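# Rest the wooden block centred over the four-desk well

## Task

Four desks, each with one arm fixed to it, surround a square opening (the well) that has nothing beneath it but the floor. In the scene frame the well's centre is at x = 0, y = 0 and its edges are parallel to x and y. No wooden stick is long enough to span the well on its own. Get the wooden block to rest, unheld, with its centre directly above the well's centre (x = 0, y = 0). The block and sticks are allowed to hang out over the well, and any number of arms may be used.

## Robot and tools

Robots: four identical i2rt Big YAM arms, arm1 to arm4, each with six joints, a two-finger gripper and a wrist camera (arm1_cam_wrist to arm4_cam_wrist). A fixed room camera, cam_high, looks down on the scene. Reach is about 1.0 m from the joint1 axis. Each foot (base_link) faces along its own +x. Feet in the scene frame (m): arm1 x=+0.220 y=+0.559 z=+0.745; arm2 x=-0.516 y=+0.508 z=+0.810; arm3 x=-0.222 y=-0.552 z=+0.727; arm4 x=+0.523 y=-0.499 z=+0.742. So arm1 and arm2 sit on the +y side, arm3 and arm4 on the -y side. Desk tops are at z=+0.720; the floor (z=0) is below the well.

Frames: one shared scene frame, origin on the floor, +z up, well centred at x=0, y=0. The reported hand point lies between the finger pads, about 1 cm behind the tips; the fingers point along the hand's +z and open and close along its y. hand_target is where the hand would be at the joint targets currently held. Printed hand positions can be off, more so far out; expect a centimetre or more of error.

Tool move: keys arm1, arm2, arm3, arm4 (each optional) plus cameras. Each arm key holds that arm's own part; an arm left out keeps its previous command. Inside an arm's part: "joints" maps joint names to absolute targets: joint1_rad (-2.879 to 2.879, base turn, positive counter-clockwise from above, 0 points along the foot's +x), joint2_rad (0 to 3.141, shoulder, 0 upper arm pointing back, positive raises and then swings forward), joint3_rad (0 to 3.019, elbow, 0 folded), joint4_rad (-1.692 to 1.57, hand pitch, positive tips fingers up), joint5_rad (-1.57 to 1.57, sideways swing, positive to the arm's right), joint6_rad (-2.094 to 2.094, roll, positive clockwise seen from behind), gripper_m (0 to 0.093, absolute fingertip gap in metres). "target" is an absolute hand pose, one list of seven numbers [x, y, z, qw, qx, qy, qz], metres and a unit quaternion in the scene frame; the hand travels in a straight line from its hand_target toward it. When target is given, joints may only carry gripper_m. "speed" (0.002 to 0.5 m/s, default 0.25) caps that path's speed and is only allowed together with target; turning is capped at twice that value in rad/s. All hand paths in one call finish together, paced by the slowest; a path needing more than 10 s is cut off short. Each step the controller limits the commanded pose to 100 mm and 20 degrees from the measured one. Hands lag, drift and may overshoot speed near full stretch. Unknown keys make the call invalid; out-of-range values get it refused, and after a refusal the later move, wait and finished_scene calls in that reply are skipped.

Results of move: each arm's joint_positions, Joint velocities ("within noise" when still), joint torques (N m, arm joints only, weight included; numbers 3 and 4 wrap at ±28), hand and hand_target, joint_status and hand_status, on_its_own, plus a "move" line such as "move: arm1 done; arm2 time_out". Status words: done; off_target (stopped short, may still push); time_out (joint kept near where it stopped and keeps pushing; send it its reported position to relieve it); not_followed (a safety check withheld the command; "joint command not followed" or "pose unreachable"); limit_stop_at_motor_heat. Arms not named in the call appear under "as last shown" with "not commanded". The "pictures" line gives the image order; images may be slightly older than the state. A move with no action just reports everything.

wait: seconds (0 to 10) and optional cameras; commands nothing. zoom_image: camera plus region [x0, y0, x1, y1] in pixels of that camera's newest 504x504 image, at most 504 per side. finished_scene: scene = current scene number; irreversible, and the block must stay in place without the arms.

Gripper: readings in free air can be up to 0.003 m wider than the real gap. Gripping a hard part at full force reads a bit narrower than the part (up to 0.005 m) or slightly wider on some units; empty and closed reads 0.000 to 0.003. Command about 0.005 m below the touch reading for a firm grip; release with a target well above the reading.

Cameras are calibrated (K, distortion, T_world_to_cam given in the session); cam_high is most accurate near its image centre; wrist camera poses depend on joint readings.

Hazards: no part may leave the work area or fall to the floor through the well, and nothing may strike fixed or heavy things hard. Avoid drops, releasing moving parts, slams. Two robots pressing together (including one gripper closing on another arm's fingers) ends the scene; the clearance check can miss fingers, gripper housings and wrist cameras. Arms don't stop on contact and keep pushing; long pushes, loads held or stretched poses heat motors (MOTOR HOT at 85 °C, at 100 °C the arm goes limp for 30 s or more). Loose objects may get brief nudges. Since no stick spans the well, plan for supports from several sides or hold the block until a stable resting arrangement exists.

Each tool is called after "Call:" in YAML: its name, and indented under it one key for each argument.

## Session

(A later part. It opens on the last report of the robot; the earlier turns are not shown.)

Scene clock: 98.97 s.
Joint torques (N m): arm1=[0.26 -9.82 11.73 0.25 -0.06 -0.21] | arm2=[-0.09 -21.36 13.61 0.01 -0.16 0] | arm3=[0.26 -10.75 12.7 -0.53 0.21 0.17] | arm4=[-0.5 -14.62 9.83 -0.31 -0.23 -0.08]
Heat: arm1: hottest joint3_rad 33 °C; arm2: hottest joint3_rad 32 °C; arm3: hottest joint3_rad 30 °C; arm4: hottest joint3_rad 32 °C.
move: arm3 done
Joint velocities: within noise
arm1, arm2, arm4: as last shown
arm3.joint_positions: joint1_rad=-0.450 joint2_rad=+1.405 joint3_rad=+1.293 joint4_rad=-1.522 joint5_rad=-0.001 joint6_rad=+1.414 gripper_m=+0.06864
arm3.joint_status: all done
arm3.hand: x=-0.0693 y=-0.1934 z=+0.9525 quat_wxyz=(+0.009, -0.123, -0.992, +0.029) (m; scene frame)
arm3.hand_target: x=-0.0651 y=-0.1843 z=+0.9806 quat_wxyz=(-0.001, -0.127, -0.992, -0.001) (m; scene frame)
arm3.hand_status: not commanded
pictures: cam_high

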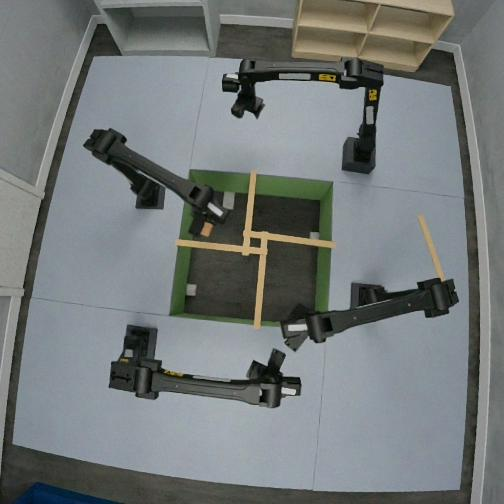

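Call:
move:
  arm3: {"target":[0.0,0.005,0.90,0,0,1,0],"speed":0.15}
  cameras: ["cam_high","arm3_cam_wrist"]

Call:
zoom_image:
  camera: "cam_high"
  region: [200, 190, 310, 300]

Scene clock: 102.10 s.
Joint torques (N m): arm1=[0.26 -9.88 11.71 0.23 -0.05 -0.22] | arm2=[-0.56 -22.3 13.48 -0.02 -0.17 0] | arm3=[0.85 -16.15 13.3 -0.49 0.12 -0.01] | arm4=[-0.38 -14.62 9.88 -0.29 -0.24 -0.08]
Heat: arm1: hottest joint3_rad 33 °C; arm2: hottest joint3_rad 32 °C; arm3: hottest joint3_rad 30 °C; arm4: hottest joint3_rad 32 °C.
move: arm3 off_target
Joint velocities: within noise
arm1.joint_positions: joint1_rad=+0.295 joint2_rad=+1.321 joint3_rad=+1.303 joint4_rad=-1.586 joint5_rad=+0.013 joint6_rad=-0.686 gripper_m=+0.07489
arm1.joint_status: not commanded
arm1.hand: x=+0.3172 y=+0.2062 z=+1.0065 quat_wxyz=(+0.007, -0.295, -0.955, -0.011) (m; scene frame)
arm1.hand_target: x=+0.3220 y=+0.1959 z=+1.0251 quat_wxyz=(-0.004, -0.288, -0.958, +0.006) (m; scene frame)
arm1.hand_status: not commanded
arm2.joint_positions: joint1_rad=-0.003 joint2_rad=+1.863 joint3_rad=+1.746 joint4_rad=-1.472 joint5_rad=+0.004 joint6_rad=-1.215 gripper_m=+0.07489
arm2.joint_status: not commanded
arm2.hand: x=-0.5472 y=-0.0633 z=+0.9855 quat_wxyz=(+0.005, -0.203, -0.979, -0.014) (m; scene frame)
arm2.hand_target: x=-0.5456 y=-0.0726 z=+1.0001 quat_wxyz=(+0.002, -0.197, -0.980, +0.001) (m; scene frame)
arm2.hand_status: not commanded
arm3.joint_positions: joint1_rad=-0.434 joint2_rad=+1.934 joint3_rad=+1.761 joint4_rad=-1.454 joint5_rad=+0.000 joint6_rad=+1.205 gripper_m=+0.06864
arm3.joint_status: not commanded
arm3.hand: x=-0.0027 y=-0.0129 z=+0.8750 quat_wxyz=(+0.010, -0.010, -1.000, +0.025) (m; scene frame)
arm3.hand_target: x=-0.0007 y=+0.0036 z=+0.9003 quat_wxyz=(+0.000, +0.000, -1.000, -0.001) (m; scene frame)
arm3.hand_status: off_target (0.031 m and 3.3 deg from the pose sent, 0.217 m and 14.5 deg at the start)
arm4.joint_positions: joint1_rad=+0.006 joint2_rad=+1.866 joint3_rad=+1.926 joint4_rad=-1.651 joint5_rad=+0.009 joint6_rad=-1.214 gripper_m=+0.07491
arm4.joint_status: not commanded
arm4.hand: x=+0.5328 y=+0.0758 z=+0.9867 quat_wxyz=(+0.012, +0.983, -0.182, +0.004) (m; scene frame)
arm4.hand_target: x=+0.5364 y=+0.0831 z=+0.9985 quat_wxyz=(+0.001, +0.984, -0.180, +0.001) (m; scene frame)
arm4.hand_status: not commanded
pictures: arm3_cam_wrist, cam_high
camera_calibration:
arm3_cam_wrist: T_world_to_cam=[[-0.011326, -0.998909, 0.0452985, -0.0519576], [-0.800149, 0.0362224, 0.598706, -0.521657], [-0.599694, -0.0294646, -0.799687, 0.819988], [0, 0, 0, 1]] pos_world=[0.0737498, -0.00884456, 0.970406]

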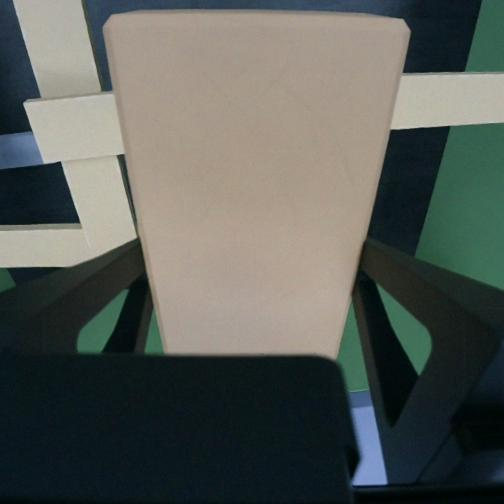

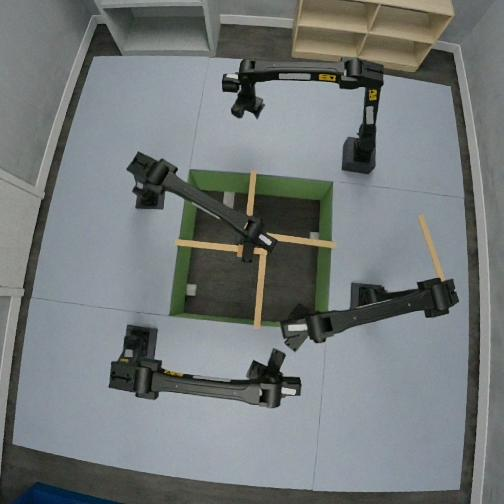

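Scaled by 4.582 from the camera's 504x504 image, which has a finer 720x720 frame.

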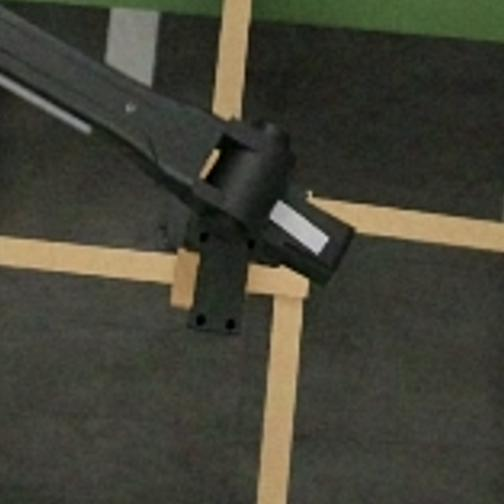

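Call:
move:
  arm3: {"target":[0.003,0.0165,0.822,-0.01,0.008,-0.9996,-0.022],"speed":0.06}
  cameras: ["arm3_cam_wrist"]

Scene clock: 104.27 s.
Joint torques (N m): arm1=[0.26 -9.93 11.71 0.25 -0.05 -0.22] | arm2=[-0.21 -21.66 13.7 -0.06 -0.13 -0.05] | arm3=[0.79 -15.68 8.06 0.73 0.04 -0.04] | arm4=[-0.56 -14.68 9.87 -0.34 -0.23 -0.07]
Heat: arm1: hottest joint3_rad 33 °C; arm2: hottest joint3_rad 33 °C; arm3: hottest joint3_rad 30 °C; arm4: hottest joint3_rad 32 °C.
move: arm3 done
Joint velocities: within noise
arm1, arm2, arm4: as last shown
arm3.joint_positions: joint1_rad=-0.432 joint2_rad=+1.970 joint3_rad=+1.688 joint4_rad=-1.254 joint5_rad=+0.004 joint6_rad=+1.195 gripper_m=+0.06864
arm3.joint_status: not commanded
arm3.hand: x=+0.0061 y=+0.0105 z=+0.8267 quat_wxyz=(-0.009, -0.004, -1.000, -0.017) (m; scene frame)
arm3.hand_target: x=+0.0029 y=+0.0164 z=+0.8221 quat_wxyz=(-0.010, +0.008, -1.000, -0.022) (m; scene frame)
arm3.hand_status: done (0.008 m and 1.5 deg from the pose sent, 0.061 m and 6.2 deg at the start)
pictures: arm3_cam_wrist
camera_calibration:
arm3_cam_wrist: T_world_to_cam=[[0.00109729, -0.999297, -0.0374702, 0.0420729], [-0.822378, -0.0222201, 0.568507, -0.460873], [-0.56894, 0.0301908, -0.821825, 0.804794], [0, 0, 0, 1]] pos_world=[0.0788217, 0.00750526, 0.924986]

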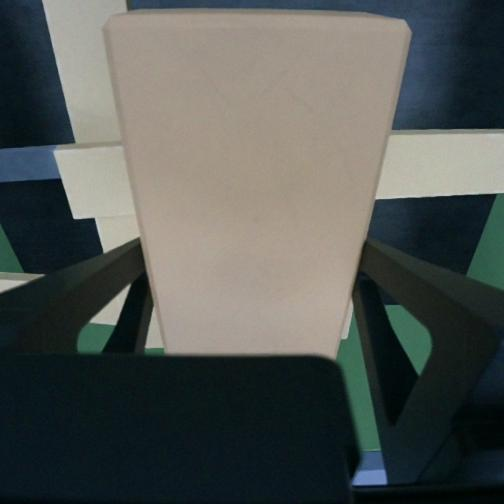

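Call:
move:
  arm3: {"target":[-0.003,0.006,0.798,0,0.003,-1,-0.003],"speed":0.04}
  cameras: ["arm3_cam_wrist","cam_high"]

Call:
zoom_image:
  camera: "cam_high"
  region: [210, 200, 300, 290]

Scene clock: 105.67 s.
Joint torques (N m): arm1=[0.32 -9.88 11.73 0.25 -0.05 -0.22] | arm2=[-0.5 -21.89 13.5 -0.02 -0.23 -0.02] | arm3=[0.85 -14.45 6.04 0.61 -0.16 0.05] | arm4=[-0.44 -14.62 9.84 -0.29 -0.23 -0.07]
Heat: arm1: hottest joint3_rad 33 °C; arm2: hottest joint3_rad 33 °C; arm3: hottest joint3_rad 30 °C; arm4: hottest joint3_rad 32 °C.
move: arm3 off_target
Joint velocities: within noise
arm1, arm2, arm4: as last shown
arm3.joint_positions: joint1_rad=-0.431 joint2_rad=+1.967 joint3_rad=+1.672 joint4_rad=-1.237 joint5_rad=+0.005 joint6_rad=+1.195 gripper_m=+0.06864
arm3.joint_status: not commanded
arm3.hand: x=+0.0050 y=+0.0095 z=+0.8227 quat_wxyz=(-0.010, -0.003, -1.000, -0.018) (m; scene frame)
arm3.hand_target: x=-0.0030 y=+0.0054 z=+0.7986 quat_wxyz=(+0.000, +0.003, -1.000, -0.003) (m; scene frame)
arm3.hand_status: off_target (0.026 m and 2.2 deg from the pose sent, 0.030 m and 2.0 deg at the start)
pictures: arm3_cam_wrist, cam_high
camera_calibration:
arm3_cam_wrist: T_world_to_cam=[[0.00233485, -0.999148, -0.041208, 0.0440846], [-0.823435, -0.0253028, 0.566846, -0.458091], [-0.567405, 0.0326087, -0.822793, 0.801783], [0, 0, 0, 1]] pos_world=[0.0776249, 0.00631099, 0.921185]

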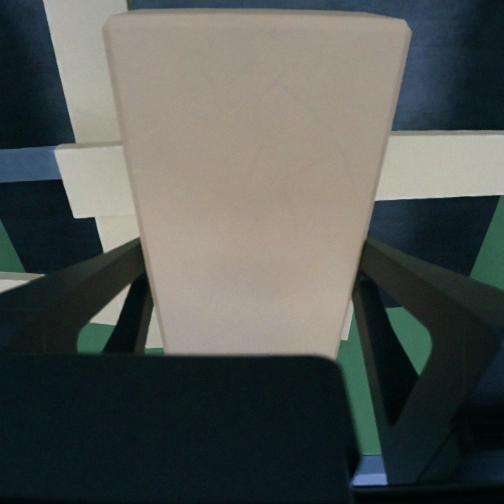

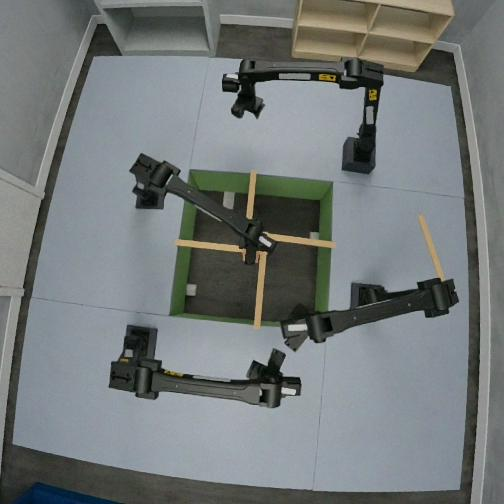

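Scaled by 5.600 from the camera's 504x504 image, which has a finer 720x720 frame.

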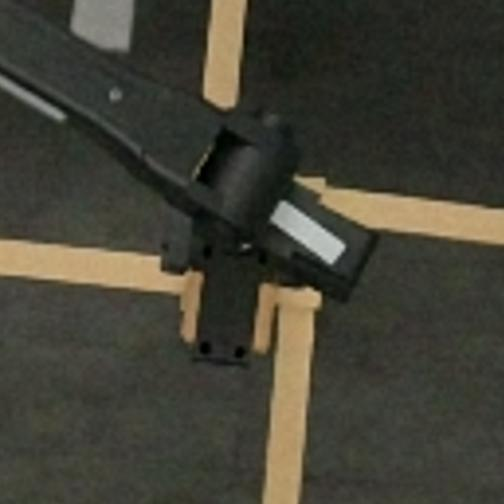

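Call:
move:
  arm3: {"target":[-0.016,0.033,0.862,0,0.003,-1,-0.003],"speed":0.06}
  cameras: ["arm3_cam_wrist","cam_high"]

Call:
zoom_image:
  camera: "cam_high"
  region: [210, 200, 300, 290]

Scene clock: 108.93 s.
Joint torques (N m): arm1=[0.26 -9.88 11.7 0.24 -0.06 -0.22] | arm2=[-0.03 -22.18 13.48 -0.06 -0.17 -0.09] | arm3=[0.73 -16.73 13.15 -0.47 0.05 0.23] | arm4=[-0.62 -14.74 9.88 -0.34 -0.24 -0.08]
Heat: arm1: hottest joint3_rad 34 °C; arm2: hottest joint3_rad 33 °C; arm3: hottest joint3_rad 30 °C; arm4: hottest joint3_rad 33 °C.
move: arm3 off_target
Joint velocities: within noise
arm1, arm2, arm4: as last shown
arm3.joint_positions: joint1_rad=-0.393 joint2_rad=+1.999 joint3_rad=+1.769 joint4_rad=-1.386 joint5_rad=-0.001 joint6_rad=+1.213 gripper_m=+0.06864
arm3.joint_status: not commanded
arm3.hand: x=-0.0185 y=+0.0138 z=+0.8399 quat_wxyz=(+0.008, +0.006, -1.000, +0.020) (m; scene frame)
arm3.hand_target: x=-0.0165 y=+0.0317 z=+0.8624 quat_wxyz=(+0.000, +0.003, -1.000, -0.004) (m; scene frame)
arm3.hand_status: off_target (0.029 m and 2.8 deg from the pose sent, 0.050 m and 2.2 deg at the start)
pictures: arm3_cam_wrist, cam_high
camera_calibration:
arm3_cam_wrist: T_world_to_cam=[[0.0216715, -0.999137, 0.0354388, -0.0149071], [-0.802621, 0.00374766, 0.596477, -0.512039], [-0.596095, -0.0413705, -0.801847, 0.785259], [0, 0, 0, 1]] pos_world=[0.0574385, 0.0195113, 0.935605]

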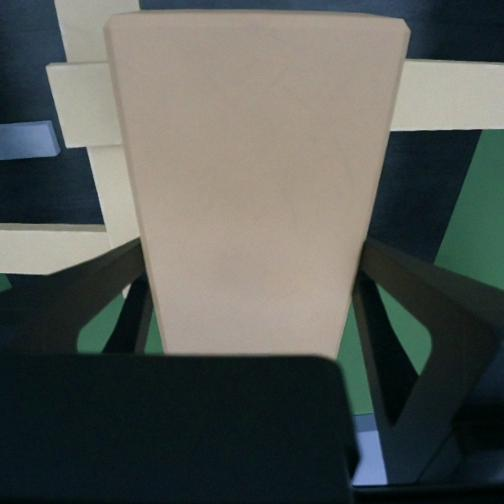

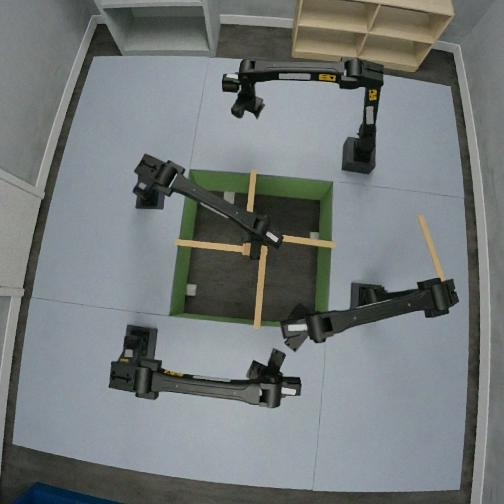

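Scaled by 5.600 from the camera's 504x504 image, which has a finer 720x720 frame.

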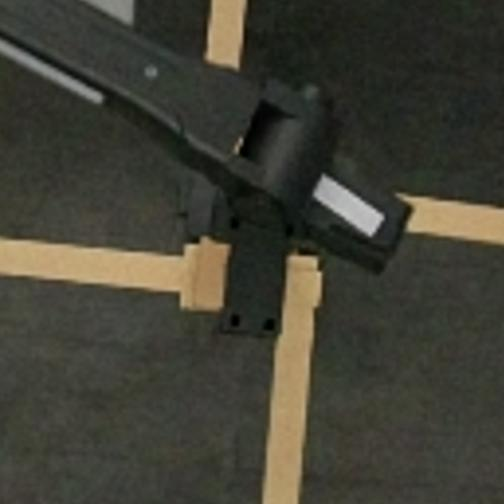

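Call:
move:
  arm3: {"target":[-0.022,0.029,0.822,0,0.003,-1,-0.003],"speed":0.05}
  cameras: ["arm3_cam_wrist","cam_high"]

Call:
zoom_image:
  camera: "cam_high"
  region: [210, 200, 300, 290]

Scene clock: 110.80 s.
Joint torques (N m): arm1=[0.26 -9.88 11.71 0.23 -0.05 -0.22] | arm2=[-0.38 -21.89 13.52 0.03 -0.22 -0.03] | arm3=[0.85 -16.15 8.02 0.62 -0.05 0.16] | arm4=[-0.44 -14.68 9.88 -0.34 -0.23 -0.07]
Heat: arm1: hottest joint3_rad 34 °C; arm2: hottest joint3_rad 33 °C; arm3: hottest joint3_rad 31 °C; arm4: hottest joint3_rad 33 °C.
move: arm3 done
Joint velocities: within noise
arm1, arm2, arm4: as last shown
arm3.joint_positions: joint1_rad=-0.388 joint2_rad=+2.007 joint3_rad=+1.746 joint4_rad=-1.315 joint5_rad=+0.002 joint6_rad=+1.225 gripper_m=+0.06864
arm3.joint_status: not commanded
arm3.hand: x=-0.0179 y=+0.0237 z=+0.8263 quat_wxyz=(+0.000, +0.003, -1.000, +0.002) (m; scene frame)
arm3.hand_target: x=-0.0220 y=+0.0289 z=+0.8221 quat_wxyz=(+0.000, +0.003, -1.000, -0.003) (m; scene frame)
arm3.hand_status: done (0.008 m and 0.6 deg from the pose sent, 0.024 m and 2.8 deg at the start)
pictures: arm3_cam_wrist, cam_high
camera_calibration:
arm3_cam_wrist: T_world_to_cam=[[0.0141439, -0.9999, -0.000454287, 0.0250196], [-0.812387, -0.0117563, 0.583, -0.492159], [-0.582947, -0.00787682, -0.812472, 0.783354], [0, 0, 0, 1]] pos_world=[0.0564772, 0.0254014, 0.923394]

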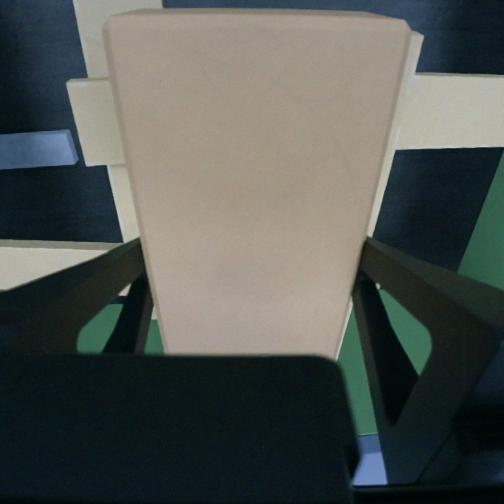

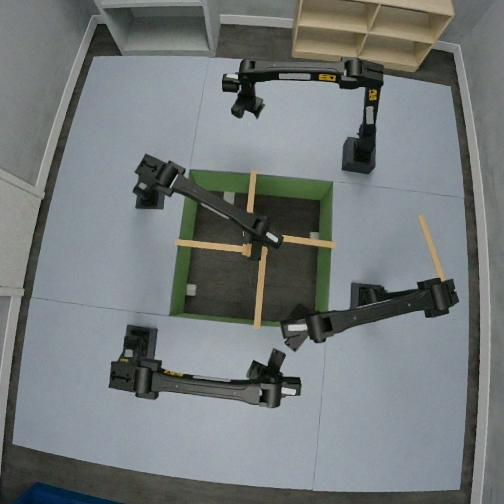

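Scaled by 5.600 from the camera's 504x504 image, which has a finer 720x720 frame.

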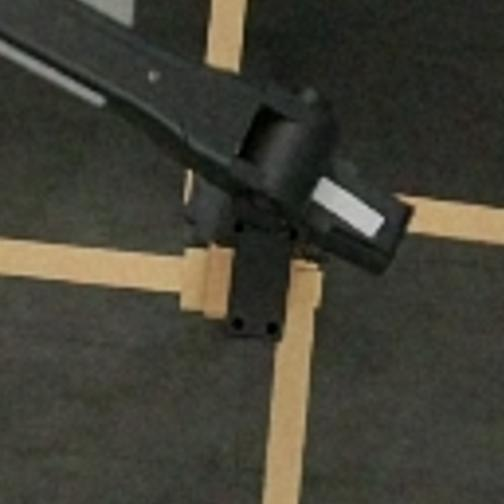

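Call:
move:
  arm3: {"target":[-0.023,0.033,0.802,0,0.003,-1,-0.003],"speed":0.04}
  cameras: ["arm3_cam_wrist"]

Scene clock: 112.10 s.
Joint torques (N m): arm1=[0.26 -9.88 11.71 0.24 -0.05 -0.22] | arm2=[-0.62 -21.95 13.61 0.16 -0.2 -0.03] | arm3=[0.97 -14.62 7.21 0.91 -0.11 0.16] | arm4=[-0.62 -14.62 9.84 -0.28 -0.24 -0.07]
Heat: arm1: hottest joint3_rad 34 °C; arm2: hottest joint3_rad 33 °C; arm3: hottest joint3_rad 31 °C; arm4: hottest joint3_rad 33 °C.
move: arm3 off_target
Joint velocities: within noise
arm1, arm2, arm4: as last shown
arm3.joint_positions: joint1_rad=-0.386 joint2_rad=+2.007 joint3_rad=+1.739 joint4_rad=-1.284 joint5_rad=+0.004 joint6_rad=+1.229 gripper_m=+0.06864
arm3.joint_status: not commanded
arm3.hand: x=-0.0172 y=+0.0292 z=+0.8238 quat_wxyz=(-0.005, +0.002, -1.000, -0.009) (m; scene frame)
arm3.hand_target: x=-0.0232 y=+0.0322 z=+0.8023 quat_wxyz=(+0.000, +0.003, -1.000, -0.003) (m; scene frame)
arm3.hand_status: off_target (0.023 m and 0.9 deg from the pose sent, 0.026 m and 0.6 deg at the start)
pictures: arm3_cam_wrist
camera_calibration:
arm3_cam_wrist: T_world_to_cam=[[0.0131343, -0.999643, -0.023288, 0.0492643], [-0.817969, -0.024137, 0.574755, -0.482949], [-0.575112, 0.0114998, -0.817994, 0.785904], [0, 0, 0, 1]] pos_world=[0.0562982, 0.028552, 0.92159]

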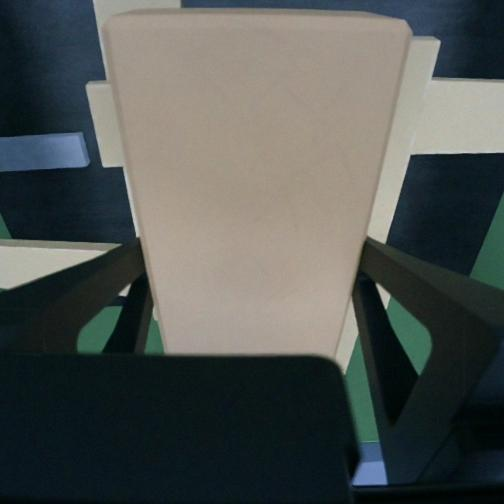

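Call:
move:
  arm3: {"target":[-0.023,0.027,0.799,0,0.003,-1,0],"speed":0.04}
  cameras: ["arm3_cam_wrist","cam_high"]

Call:
zoom_image:
  camera: "arm3_cam_wrist"
  region: [60, 0, 460, 370]

Call:
zoom_image:
  camera: "cam_high"
  region: [160, 150, 350, 340]

Scene clock: 113.37 s.
Joint torques (N m): arm1=[0.26 -9.93 11.71 0.24 -0.06 -0.22] | arm2=[-0.5 -21.48 13.67 -0.01 -0.14 -0.05] | arm3=[0.73 -14.86 6.35 0.77 -0.06 0.13] | arm4=[-0.44 -14.86 9.87 -0.34 -0.22 -0.08]
Heat: arm1: hottest joint3_rad 34 °C; arm2: hottest joint3_rad 34 °C; arm3: hottest joint3_rad 31 °C; arm4: hottest joint3_rad 33 °C.
move: arm3 off_target
Joint velocities: within noise
arm1, arm2, arm4: as last shown
arm3.joint_positions: joint1_rad=-0.386 joint2_rad=+2.003 joint3_rad=+1.729 joint4_rad=-1.271 joint5_rad=+0.005 joint6_rad=+1.229 gripper_m=+0.06864
arm3.joint_status: not commanded
arm3.hand: x=-0.0171 y=+0.0286 z=+0.8226 quat_wxyz=(-0.007, +0.002, -1.000, -0.012) (m; scene frame)
arm3.hand_target: x=-0.0231 y=+0.0264 z=+0.7996 quat_wxyz=(+0.000, +0.003, -1.000, +0.000) (m; scene frame)
arm3.hand_status: off_target (0.024 m and 1.6 deg from the pose sent, 0.026 m and 1.2 deg at the start)
pictures: arm3_cam_wrist, cam_high
camera_calibration:
arm3_cam_wrist: T_world_to_cam=[[0.013114, -0.999506, -0.0285712, 0.0530205], [-0.819735, -0.0271091, 0.572102, -0.480073], [-0.572593, 0.0159182, -0.819685, 0.786304], [0, 0, 0, 1]] pos_world=[0.0560047, 0.0274634, 0.920687]

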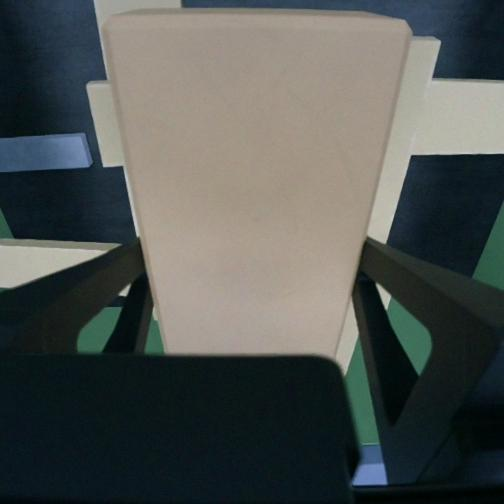

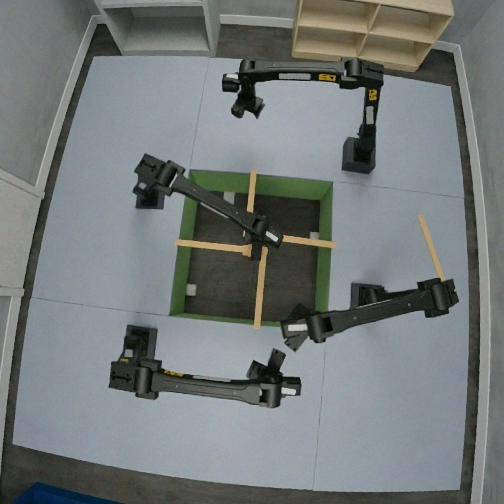

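Scaled by 1.260 from the camera's 504x504 image, which has a finer 720x720 frame.

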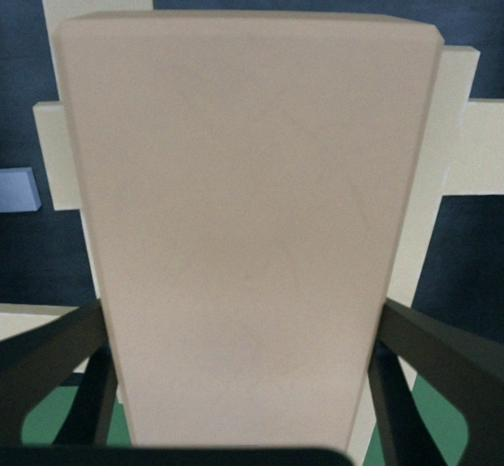

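Scaled by 2.653 from the camera's 504x504 image, which has a finer 720x720 frame.

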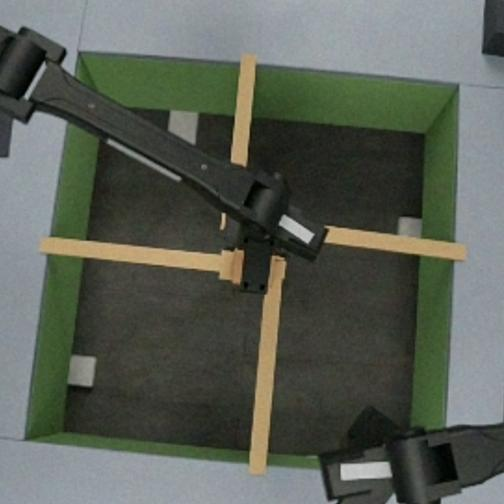

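Call:
move:
  arm3: {"target":[-0.023,0.031,0.816,0,0.003,-1,-0.003],"speed":0.04}
  cameras: ["arm3_cam_wrist"]

Scene clock: 115.00 s.
Joint torques (N m): arm1=[0.26 -9.88 11.7 0.24 -0.06 -0.22] | arm2=[-0.32 -21.95 13.6 0.08 -0.19 -0.05] | arm3=[0.91 -15.27 9.21 -0.49 -0.14 0.15] | arm4=[-0.38 -14.74 9.85 -0.32 -0.22 -0.09]
Heat: arm1: hottest joint3_rad 34 °C; arm2: hottest joint3_rad 34 °C; arm3: hottest joint3_rad 31 °C; arm4: hottest joint3_rad 33 °C.
move: arm3 done
Joint velocities: within noise
arm1, arm2, arm4: as last shown
arm3.joint_positions: joint1_rad=-0.386 joint2_rad=+2.002 joint3_rad=+1.729 joint4_rad=-1.273 joint5_rad=+0.005 joint6_rad=+1.229 gripper_m=+0.06864
arm3.joint_status: not commanded
arm3.hand: x=-0.0173 y=+0.0283 z=+0.8228 quat_wxyz=(-0.006, +0.002, -1.000, -0.012) (m; scene frame)
arm3.hand_target: x=-0.0229 y=+0.0308 z=+0.8161 quat_wxyz=(+0.000, +0.003, -1.000, -0.003) (m; scene frame)
arm3.hand_status: done (0.009 m and 1.2 deg from the pose sent, 0.009 m and 1.3 deg at the start)
pictures: arm3_cam_wrist
camera_calibration:
arm3_cam_wrist: T_world_to_cam=[[0.0131341, -0.999536, -0.0274954, 0.0518316], [-0.819521, -0.0265153, 0.572435, -0.480554], [-0.572898, 0.0150146, -0.819489, 0.786193], [0, 0, 0, 1]] pos_world=[0.0559039, 0.0272611, 0.920787]

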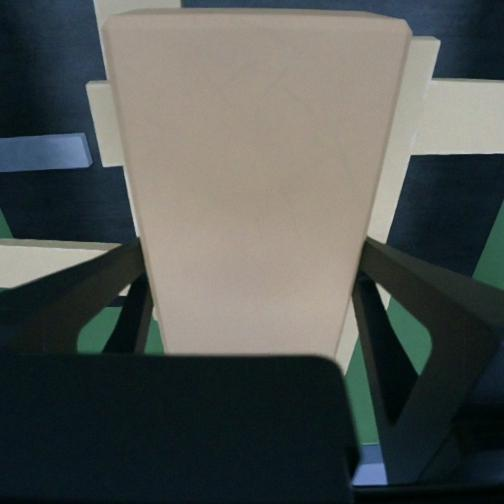

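Call:
move:
  arm3: {"joints":{"gripper_m":0.078}}
  cameras: ["arm3_cam_wrist"]

Scene clock: 115.77 s.
Joint torques (N m): arm1=[0.26 -9.93 11.7 0.24 -0.05 -0.22] | arm2=[-0.21 -21.19 13.79 0.02 -0.19 -0.02] | arm3=[0.85 -15.79 9.05 -0.38 0.02 0.15] | arm4=[-0.62 -14.74 9.88 -0.29 -0.23 -0.08]
Heat: arm1: hottest joint3_rad 34 °C; arm2: hottest joint3_rad 34 °C; arm3: hottest joint3_rad 31 °C; arm4: hottest joint3_rad 33 °C.
move: arm3 done
Joint velocities: within noise
arm1.joint_positions: joint1_rad=+0.295 joint2_rad=+1.321 joint3_rad=+1.303 joint4_rad=-1.586 joint5_rad=+0.013 joint6_rad=-0.686 gripper_m=+0.07489
arm1.joint_status: not commanded
arm1.hand: x=+0.3172 y=+0.2062 z=+1.0065 quat_wxyz=(+0.007, -0.295, -0.955, -0.011) (m; scene frame)
arm1.hand_target: x=+0.3220 y=+0.1959 z=+1.0251 quat_wxyz=(-0.004, -0.288, -0.958, +0.006) (m; scene frame)
arm1.hand_status: not commanded
arm2.joint_positions: joint1_rad=-0.003 joint2_rad=+1.863 joint3_rad=+1.746 joint4_rad=-1.472 joint5_rad=+0.004 joint6_rad=-1.215 gripper_m=+0.07489
arm2.joint_status: not commanded
arm2.hand: x=-0.5472 y=-0.0633 z=+0.9855 quat_wxyz=(+0.005, -0.203, -0.979, -0.014) (m; scene frame)
arm2.hand_target: x=-0.5456 y=-0.0726 z=+1.0001 quat_wxyz=(+0.002, -0.197, -0.980, +0.001) (m; scene frame)
arm2.hand_status: not commanded
arm3.joint_positions: joint1_rad=-0.385 joint2_rad=+2.010 joint3_rad=+1.729 joint4_rad=-1.277 joint5_rad=+0.000 joint6_rad=+1.229 gripper_m=+0.07790
arm3.joint_status: all done
arm3.hand: x=-0.0186 y=+0.0274 z=+0.8180 quat_wxyz=(-0.002, +0.002, -1.000, -0.007) (m; scene frame)
arm3.hand_target: x=-0.0230 y=+0.0309 z=+0.8161 quat_wxyz=(+0.000, +0.003, -1.000, -0.003) (m; scene frame)
arm3.hand_status: not commanded
arm4.joint_positions: joint1_rad=+0.006 joint2_rad=+1.866 joint3_rad=+1.926 joint4_rad=-1.651 joint5_rad=+0.009 joint6_rad=-1.214 gripper_m=+0.07491
arm4.joint_status: not commanded
arm4.hand: x=+0.5328 y=+0.0758 z=+0.9867 quat_wxyz=(+0.012, +0.983, -0.182, +0.004) (m; scene frame)
arm4.hand_target: x=+0.5364 y=+0.0831 z=+0.9985 quat_wxyz=(+0.001, +0.984, -0.180, +0.001) (m; scene frame)
arm4.hand_status: not commanded
pictures: arm3_cam_wrist
camera_calibration:
arm3_cam_wrist: T_world_to_cam=[[0.013046, -0.999756, -0.0178336, 0.0429376], [-0.815001, -0.0209647, 0.57908, -0.484431], [-0.579312, 0.00697974, -0.815076, 0.778094], [0, 0, 0, 1]] pos_world=[0.0553873, 0.0273403, 0.915496]

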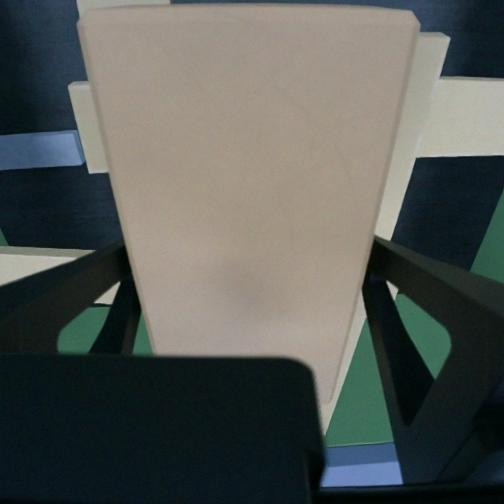

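Call:
move:
  arm3: {"joints":{"gripper_m":0.093}}
  cameras: ["arm3_cam_wrist"]

Scene clock: 116.47 s.
Joint torques (N m): arm1=[0.26 -9.88 11.71 0.24 -0.05 -0.22] | arm2=[-0.03 -21.54 13.61 0.13 -0.21 -0.03] | arm3=[0.91 -15.85 9.17 -0.38 0.03 0.14] | arm4=[-0.56 -14.86 9.85 -0.34 -0.22 -0.07]
Heat: arm1: hottest joint3_rad 34 °C; arm2: hottest joint3_rad 34 °C; arm3: hottest joint3_rad 31 °C; arm4: hottest joint3_rad 33 °C.
move: arm3 done
Joint velocities: within noise
arm1, arm2, arm4: as last shown
arm3.joint_positions: joint1_rad=-0.385 joint2_rad=+2.010 joint3_rad=+1.729 joint4_rad=-1.277 joint5_rad=+0.000 joint6_rad=+1.229 gripper_m=+0.09281
arm3.joint_status: all done
arm3.hand: x=-0.0186 y=+0.0274 z=+0.8180 quat_wxyz=(-0.002, +0.002, -1.000, -0.007) (m; scene frame)
arm3.hand_target: x=-0.0230 y=+0.0309 z=+0.8161 quat_wxyz=(+0.000, +0.003, -1.000, -0.003) (m; scene frame)
arm3.hand_status: not commanded
pictures: arm3_cam_wrist
camera_calibration:
arm3_cam_wrist: T_world_to_cam=[[0.013046, -0.999756, -0.0178336, 0.0429376], [-0.815001, -0.0209647, 0.57908, -0.484431], [-0.579312, 0.00697974, -0.815076, 0.778094], [0, 0, 0, 1]] pos_world=[0.0553873, 0.0273403, 0.915496]

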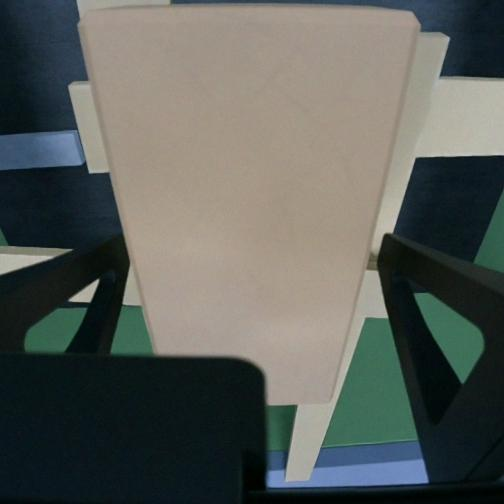

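Call:
move:
  arm3: {"target":[-0.021,0.040,0.842,0,0.003,-1,-0.006],"speed":0.05}
  cameras: ["arm3_cam_wrist"]

Scene clock: 117.90 s.
Joint torques (N m): arm1=[0.26 -9.93 11.71 0.24 -0.06 -0.22] | arm2=[-0.09 -21.71 13.53 -0.08 -0.19 -0.03] | arm3=[0.85 -15.74 12.08 -0.38 0.02 0.16] | arm4=[-0.73 -14.74 9.85 -0.34 -0.23 -0.08]
Heat: arm1: hottest joint3_rad 34 °C; arm2: hottest joint3_rad 34 °C; arm3: hottest joint3_rad 31 °C; arm4: hottest joint3_rad 33 °C.
move: arm3 off_target
Joint velocities: within noise
arm1, arm2, arm4: as last shown
arm3.joint_positions: joint1_rad=-0.384 joint2_rad=+2.010 joint3_rad=+1.766 joint4_rad=-1.342 joint5_rad=-0.002 joint6_rad=+1.229 gripper_m=+0.09289
arm3.joint_status: not commanded
arm3.hand: x=-0.0205 y=+0.0246 z=+0.8317 quat_wxyz=(+0.003, +0.003, -1.000, +0.006) (m; scene frame)
arm3.hand_target: x=-0.0214 y=+0.0393 z=+0.8421 quat_wxyz=(+0.000, +0.003, -1.000, -0.006) (m; scene frame)
arm3.hand_status: off_target (0.019 m and 1.5 deg from the pose sent, 0.027 m and 0.3 deg at the start)
pictures: arm3_cam_wrist
camera_calibration:
arm3_cam_wrist: T_world_to_cam=[[0.0137927, -0.999874, 0.00790295, 0.0188921], [-0.808266, -0.00649589, 0.588782, -0.502291], [-0.588656, -0.0145086, -0.808253, 0.782814], [0, 0, 0, 1]] pos_world=[0.0545626, 0.0269844, 0.928302]

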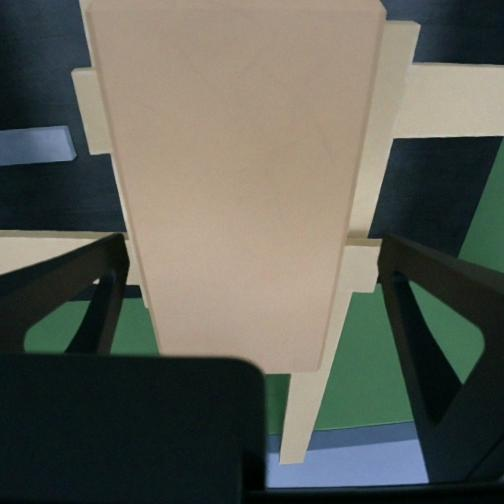

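Call:
move:
  arm3: {"target":[-0.0215,0.053,0.875,0,0.003,-1,-0.006],"speed":0.06}
  cameras: ["arm3_cam_wrist"]

Call:
move:
  arm3: {"target":[-0.03,-0.15,1.0,0,0.003,-1,-0.006],"speed":0.2}
  cameras: ["arm3_cam_wrist","cam_high"]

Call:
zoom_image:
  camera: "cam_high"
  region: [160, 150, 350, 340]

Scene clock: 119.60 s.
Joint torques (N m): arm1=[0.26 -9.88 11.7 0.24 -0.06 -0.22] | arm2=[0.38 -21.71 13.52 -0.09 -0.17 -0.04] | arm3=[0.85 -16.15 12.42 -0.46 0.03 0.21] | arm4=[-0.56 -14.74 9.89 -0.29 -0.23 -0.08]
Heat: arm1: hottest joint3_rad 34 °C; arm2: hottest joint3_rad 34 °C; arm3: hottest joint3_rad 31 °C; arm4: hottest joint3_rad 33 °C.
move: arm3 off_target
Joint velocities: within noise
arm1, arm2, arm4: as last shown
arm3.joint_positions: joint1_rad=-0.377 joint2_rad=+2.027 joint3_rad=+1.883 joint4_rad=-1.441 joint5_rad=-0.002 joint6_rad=+1.231 gripper_m=+0.09289
arm3.joint_status: not commanded
arm3.hand: x=-0.0207 y=+0.0385 z=+0.8660 quat_wxyz=(+0.003, +0.005, -1.000, +0.005) (m; scene frame)
arm3.hand_target: x=-0.0217 y=+0.0524 z=+0.8751 quat_wxyz=(+0.000, +0.003, -1.000, -0.007) (m; scene frame)
arm3.hand_status: off_target (0.017 m and 1.4 deg from the pose sent, 0.052 m and 1.4 deg at the start)
pictures: arm3_cam_wrist
camera_calibration:
arm3_cam_wrist: T_world_to_cam=[[0.0195444, -0.999792, 0.00578462, 0.0345378], [-0.808676, -0.0124056, 0.588123, -0.521716], [-0.587929, -0.0161724, -0.808751, 0.811212], [0, 0, 0, 1]] pos_world=[0.0543609, 0.0411777, 0.962702]

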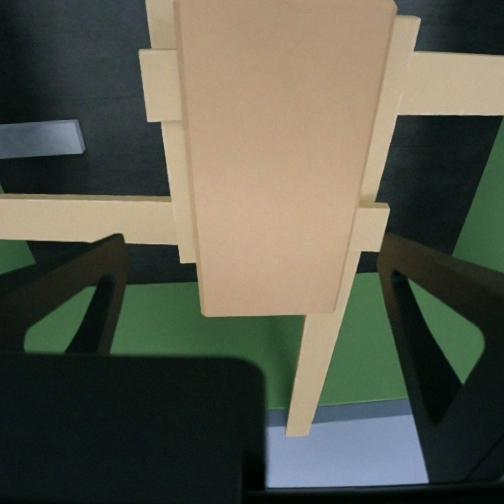

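Scene clock: 121.63 s.
Joint torques (N m): arm1=[0.32 -9.82 11.71 0.24 -0.05 -0.22] | arm2=[-0.09 -22.24 13.68 -0.05 -0.19 -0.07] | arm3=[-0.21 -11.46 8.54 -0.38 0.02 0] | arm4=[-0.44 -14.56 9.87 -0.31 -0.22 -0.08]
Heat: arm1: hottest joint3_rad 35 °C; arm2: hottest joint3_rad 34 °C; arm3: hottest joint3_rad 31 °C; arm4: hottest joint3_rad 33 °C.
move: arm3 done
Joint velocities: within noise
arm1, arm2, arm4: as last shown
arm3.joint_positions: joint1_rad=-0.489 joint2_rad=+1.506 joint3_rad=+1.516 joint4_rad=-1.570 joint5_rad=-0.003 joint6_rad=+1.131 gripper_m=+0.09289
arm3.joint_status: not commanded
arm3.hand: x=-0.0303 y=-0.1459 z=+0.9966 quat_wxyz=(-0.001, -0.001, -1.000, -0.007) (m; scene frame)
arm3.hand_target: x=-0.0300 y=-0.1499 z=+1.0001 quat_wxyz=(+0.000, +0.003, -1.000, -0.006) (m; scene frame)
arm3.hand_status: done (0.005 m and 0.5 deg from the pose sent, 0.231 m and 1.4 deg at the start)
pictures: arm3_cam_wrist, cam_high
camera_calibration:
arm3_cam_wrist: T_world_to_cam=[[0.00657106, -0.999818, -0.0178929, -0.127136], [-0.81397, -0.0157418, 0.580693, -0.601803], [-0.58087, 0.0107485, -0.813926, 0.91742], [0, 0, 0, 1]] pos_world=[0.0438873, -0.146447, 1.0939]

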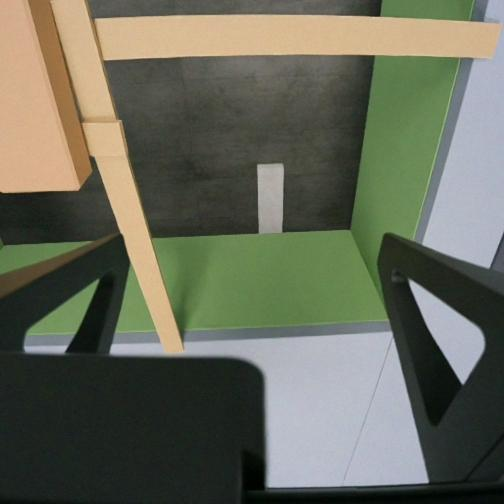

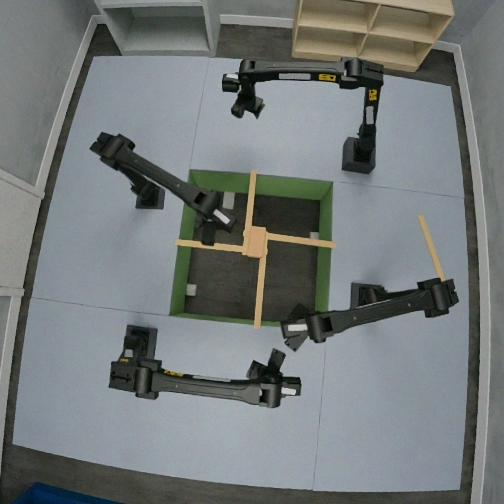

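Scaled by 2.653 from the camera's 504x504 image, which has a finer 720x720 frame.

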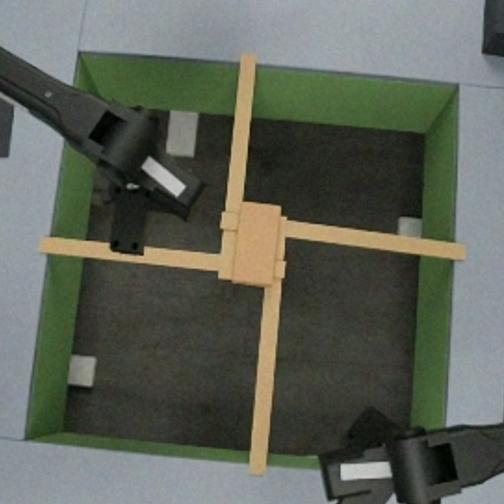

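Call:
finished_scene:
  scene: 1

The scene is finished: the task was done.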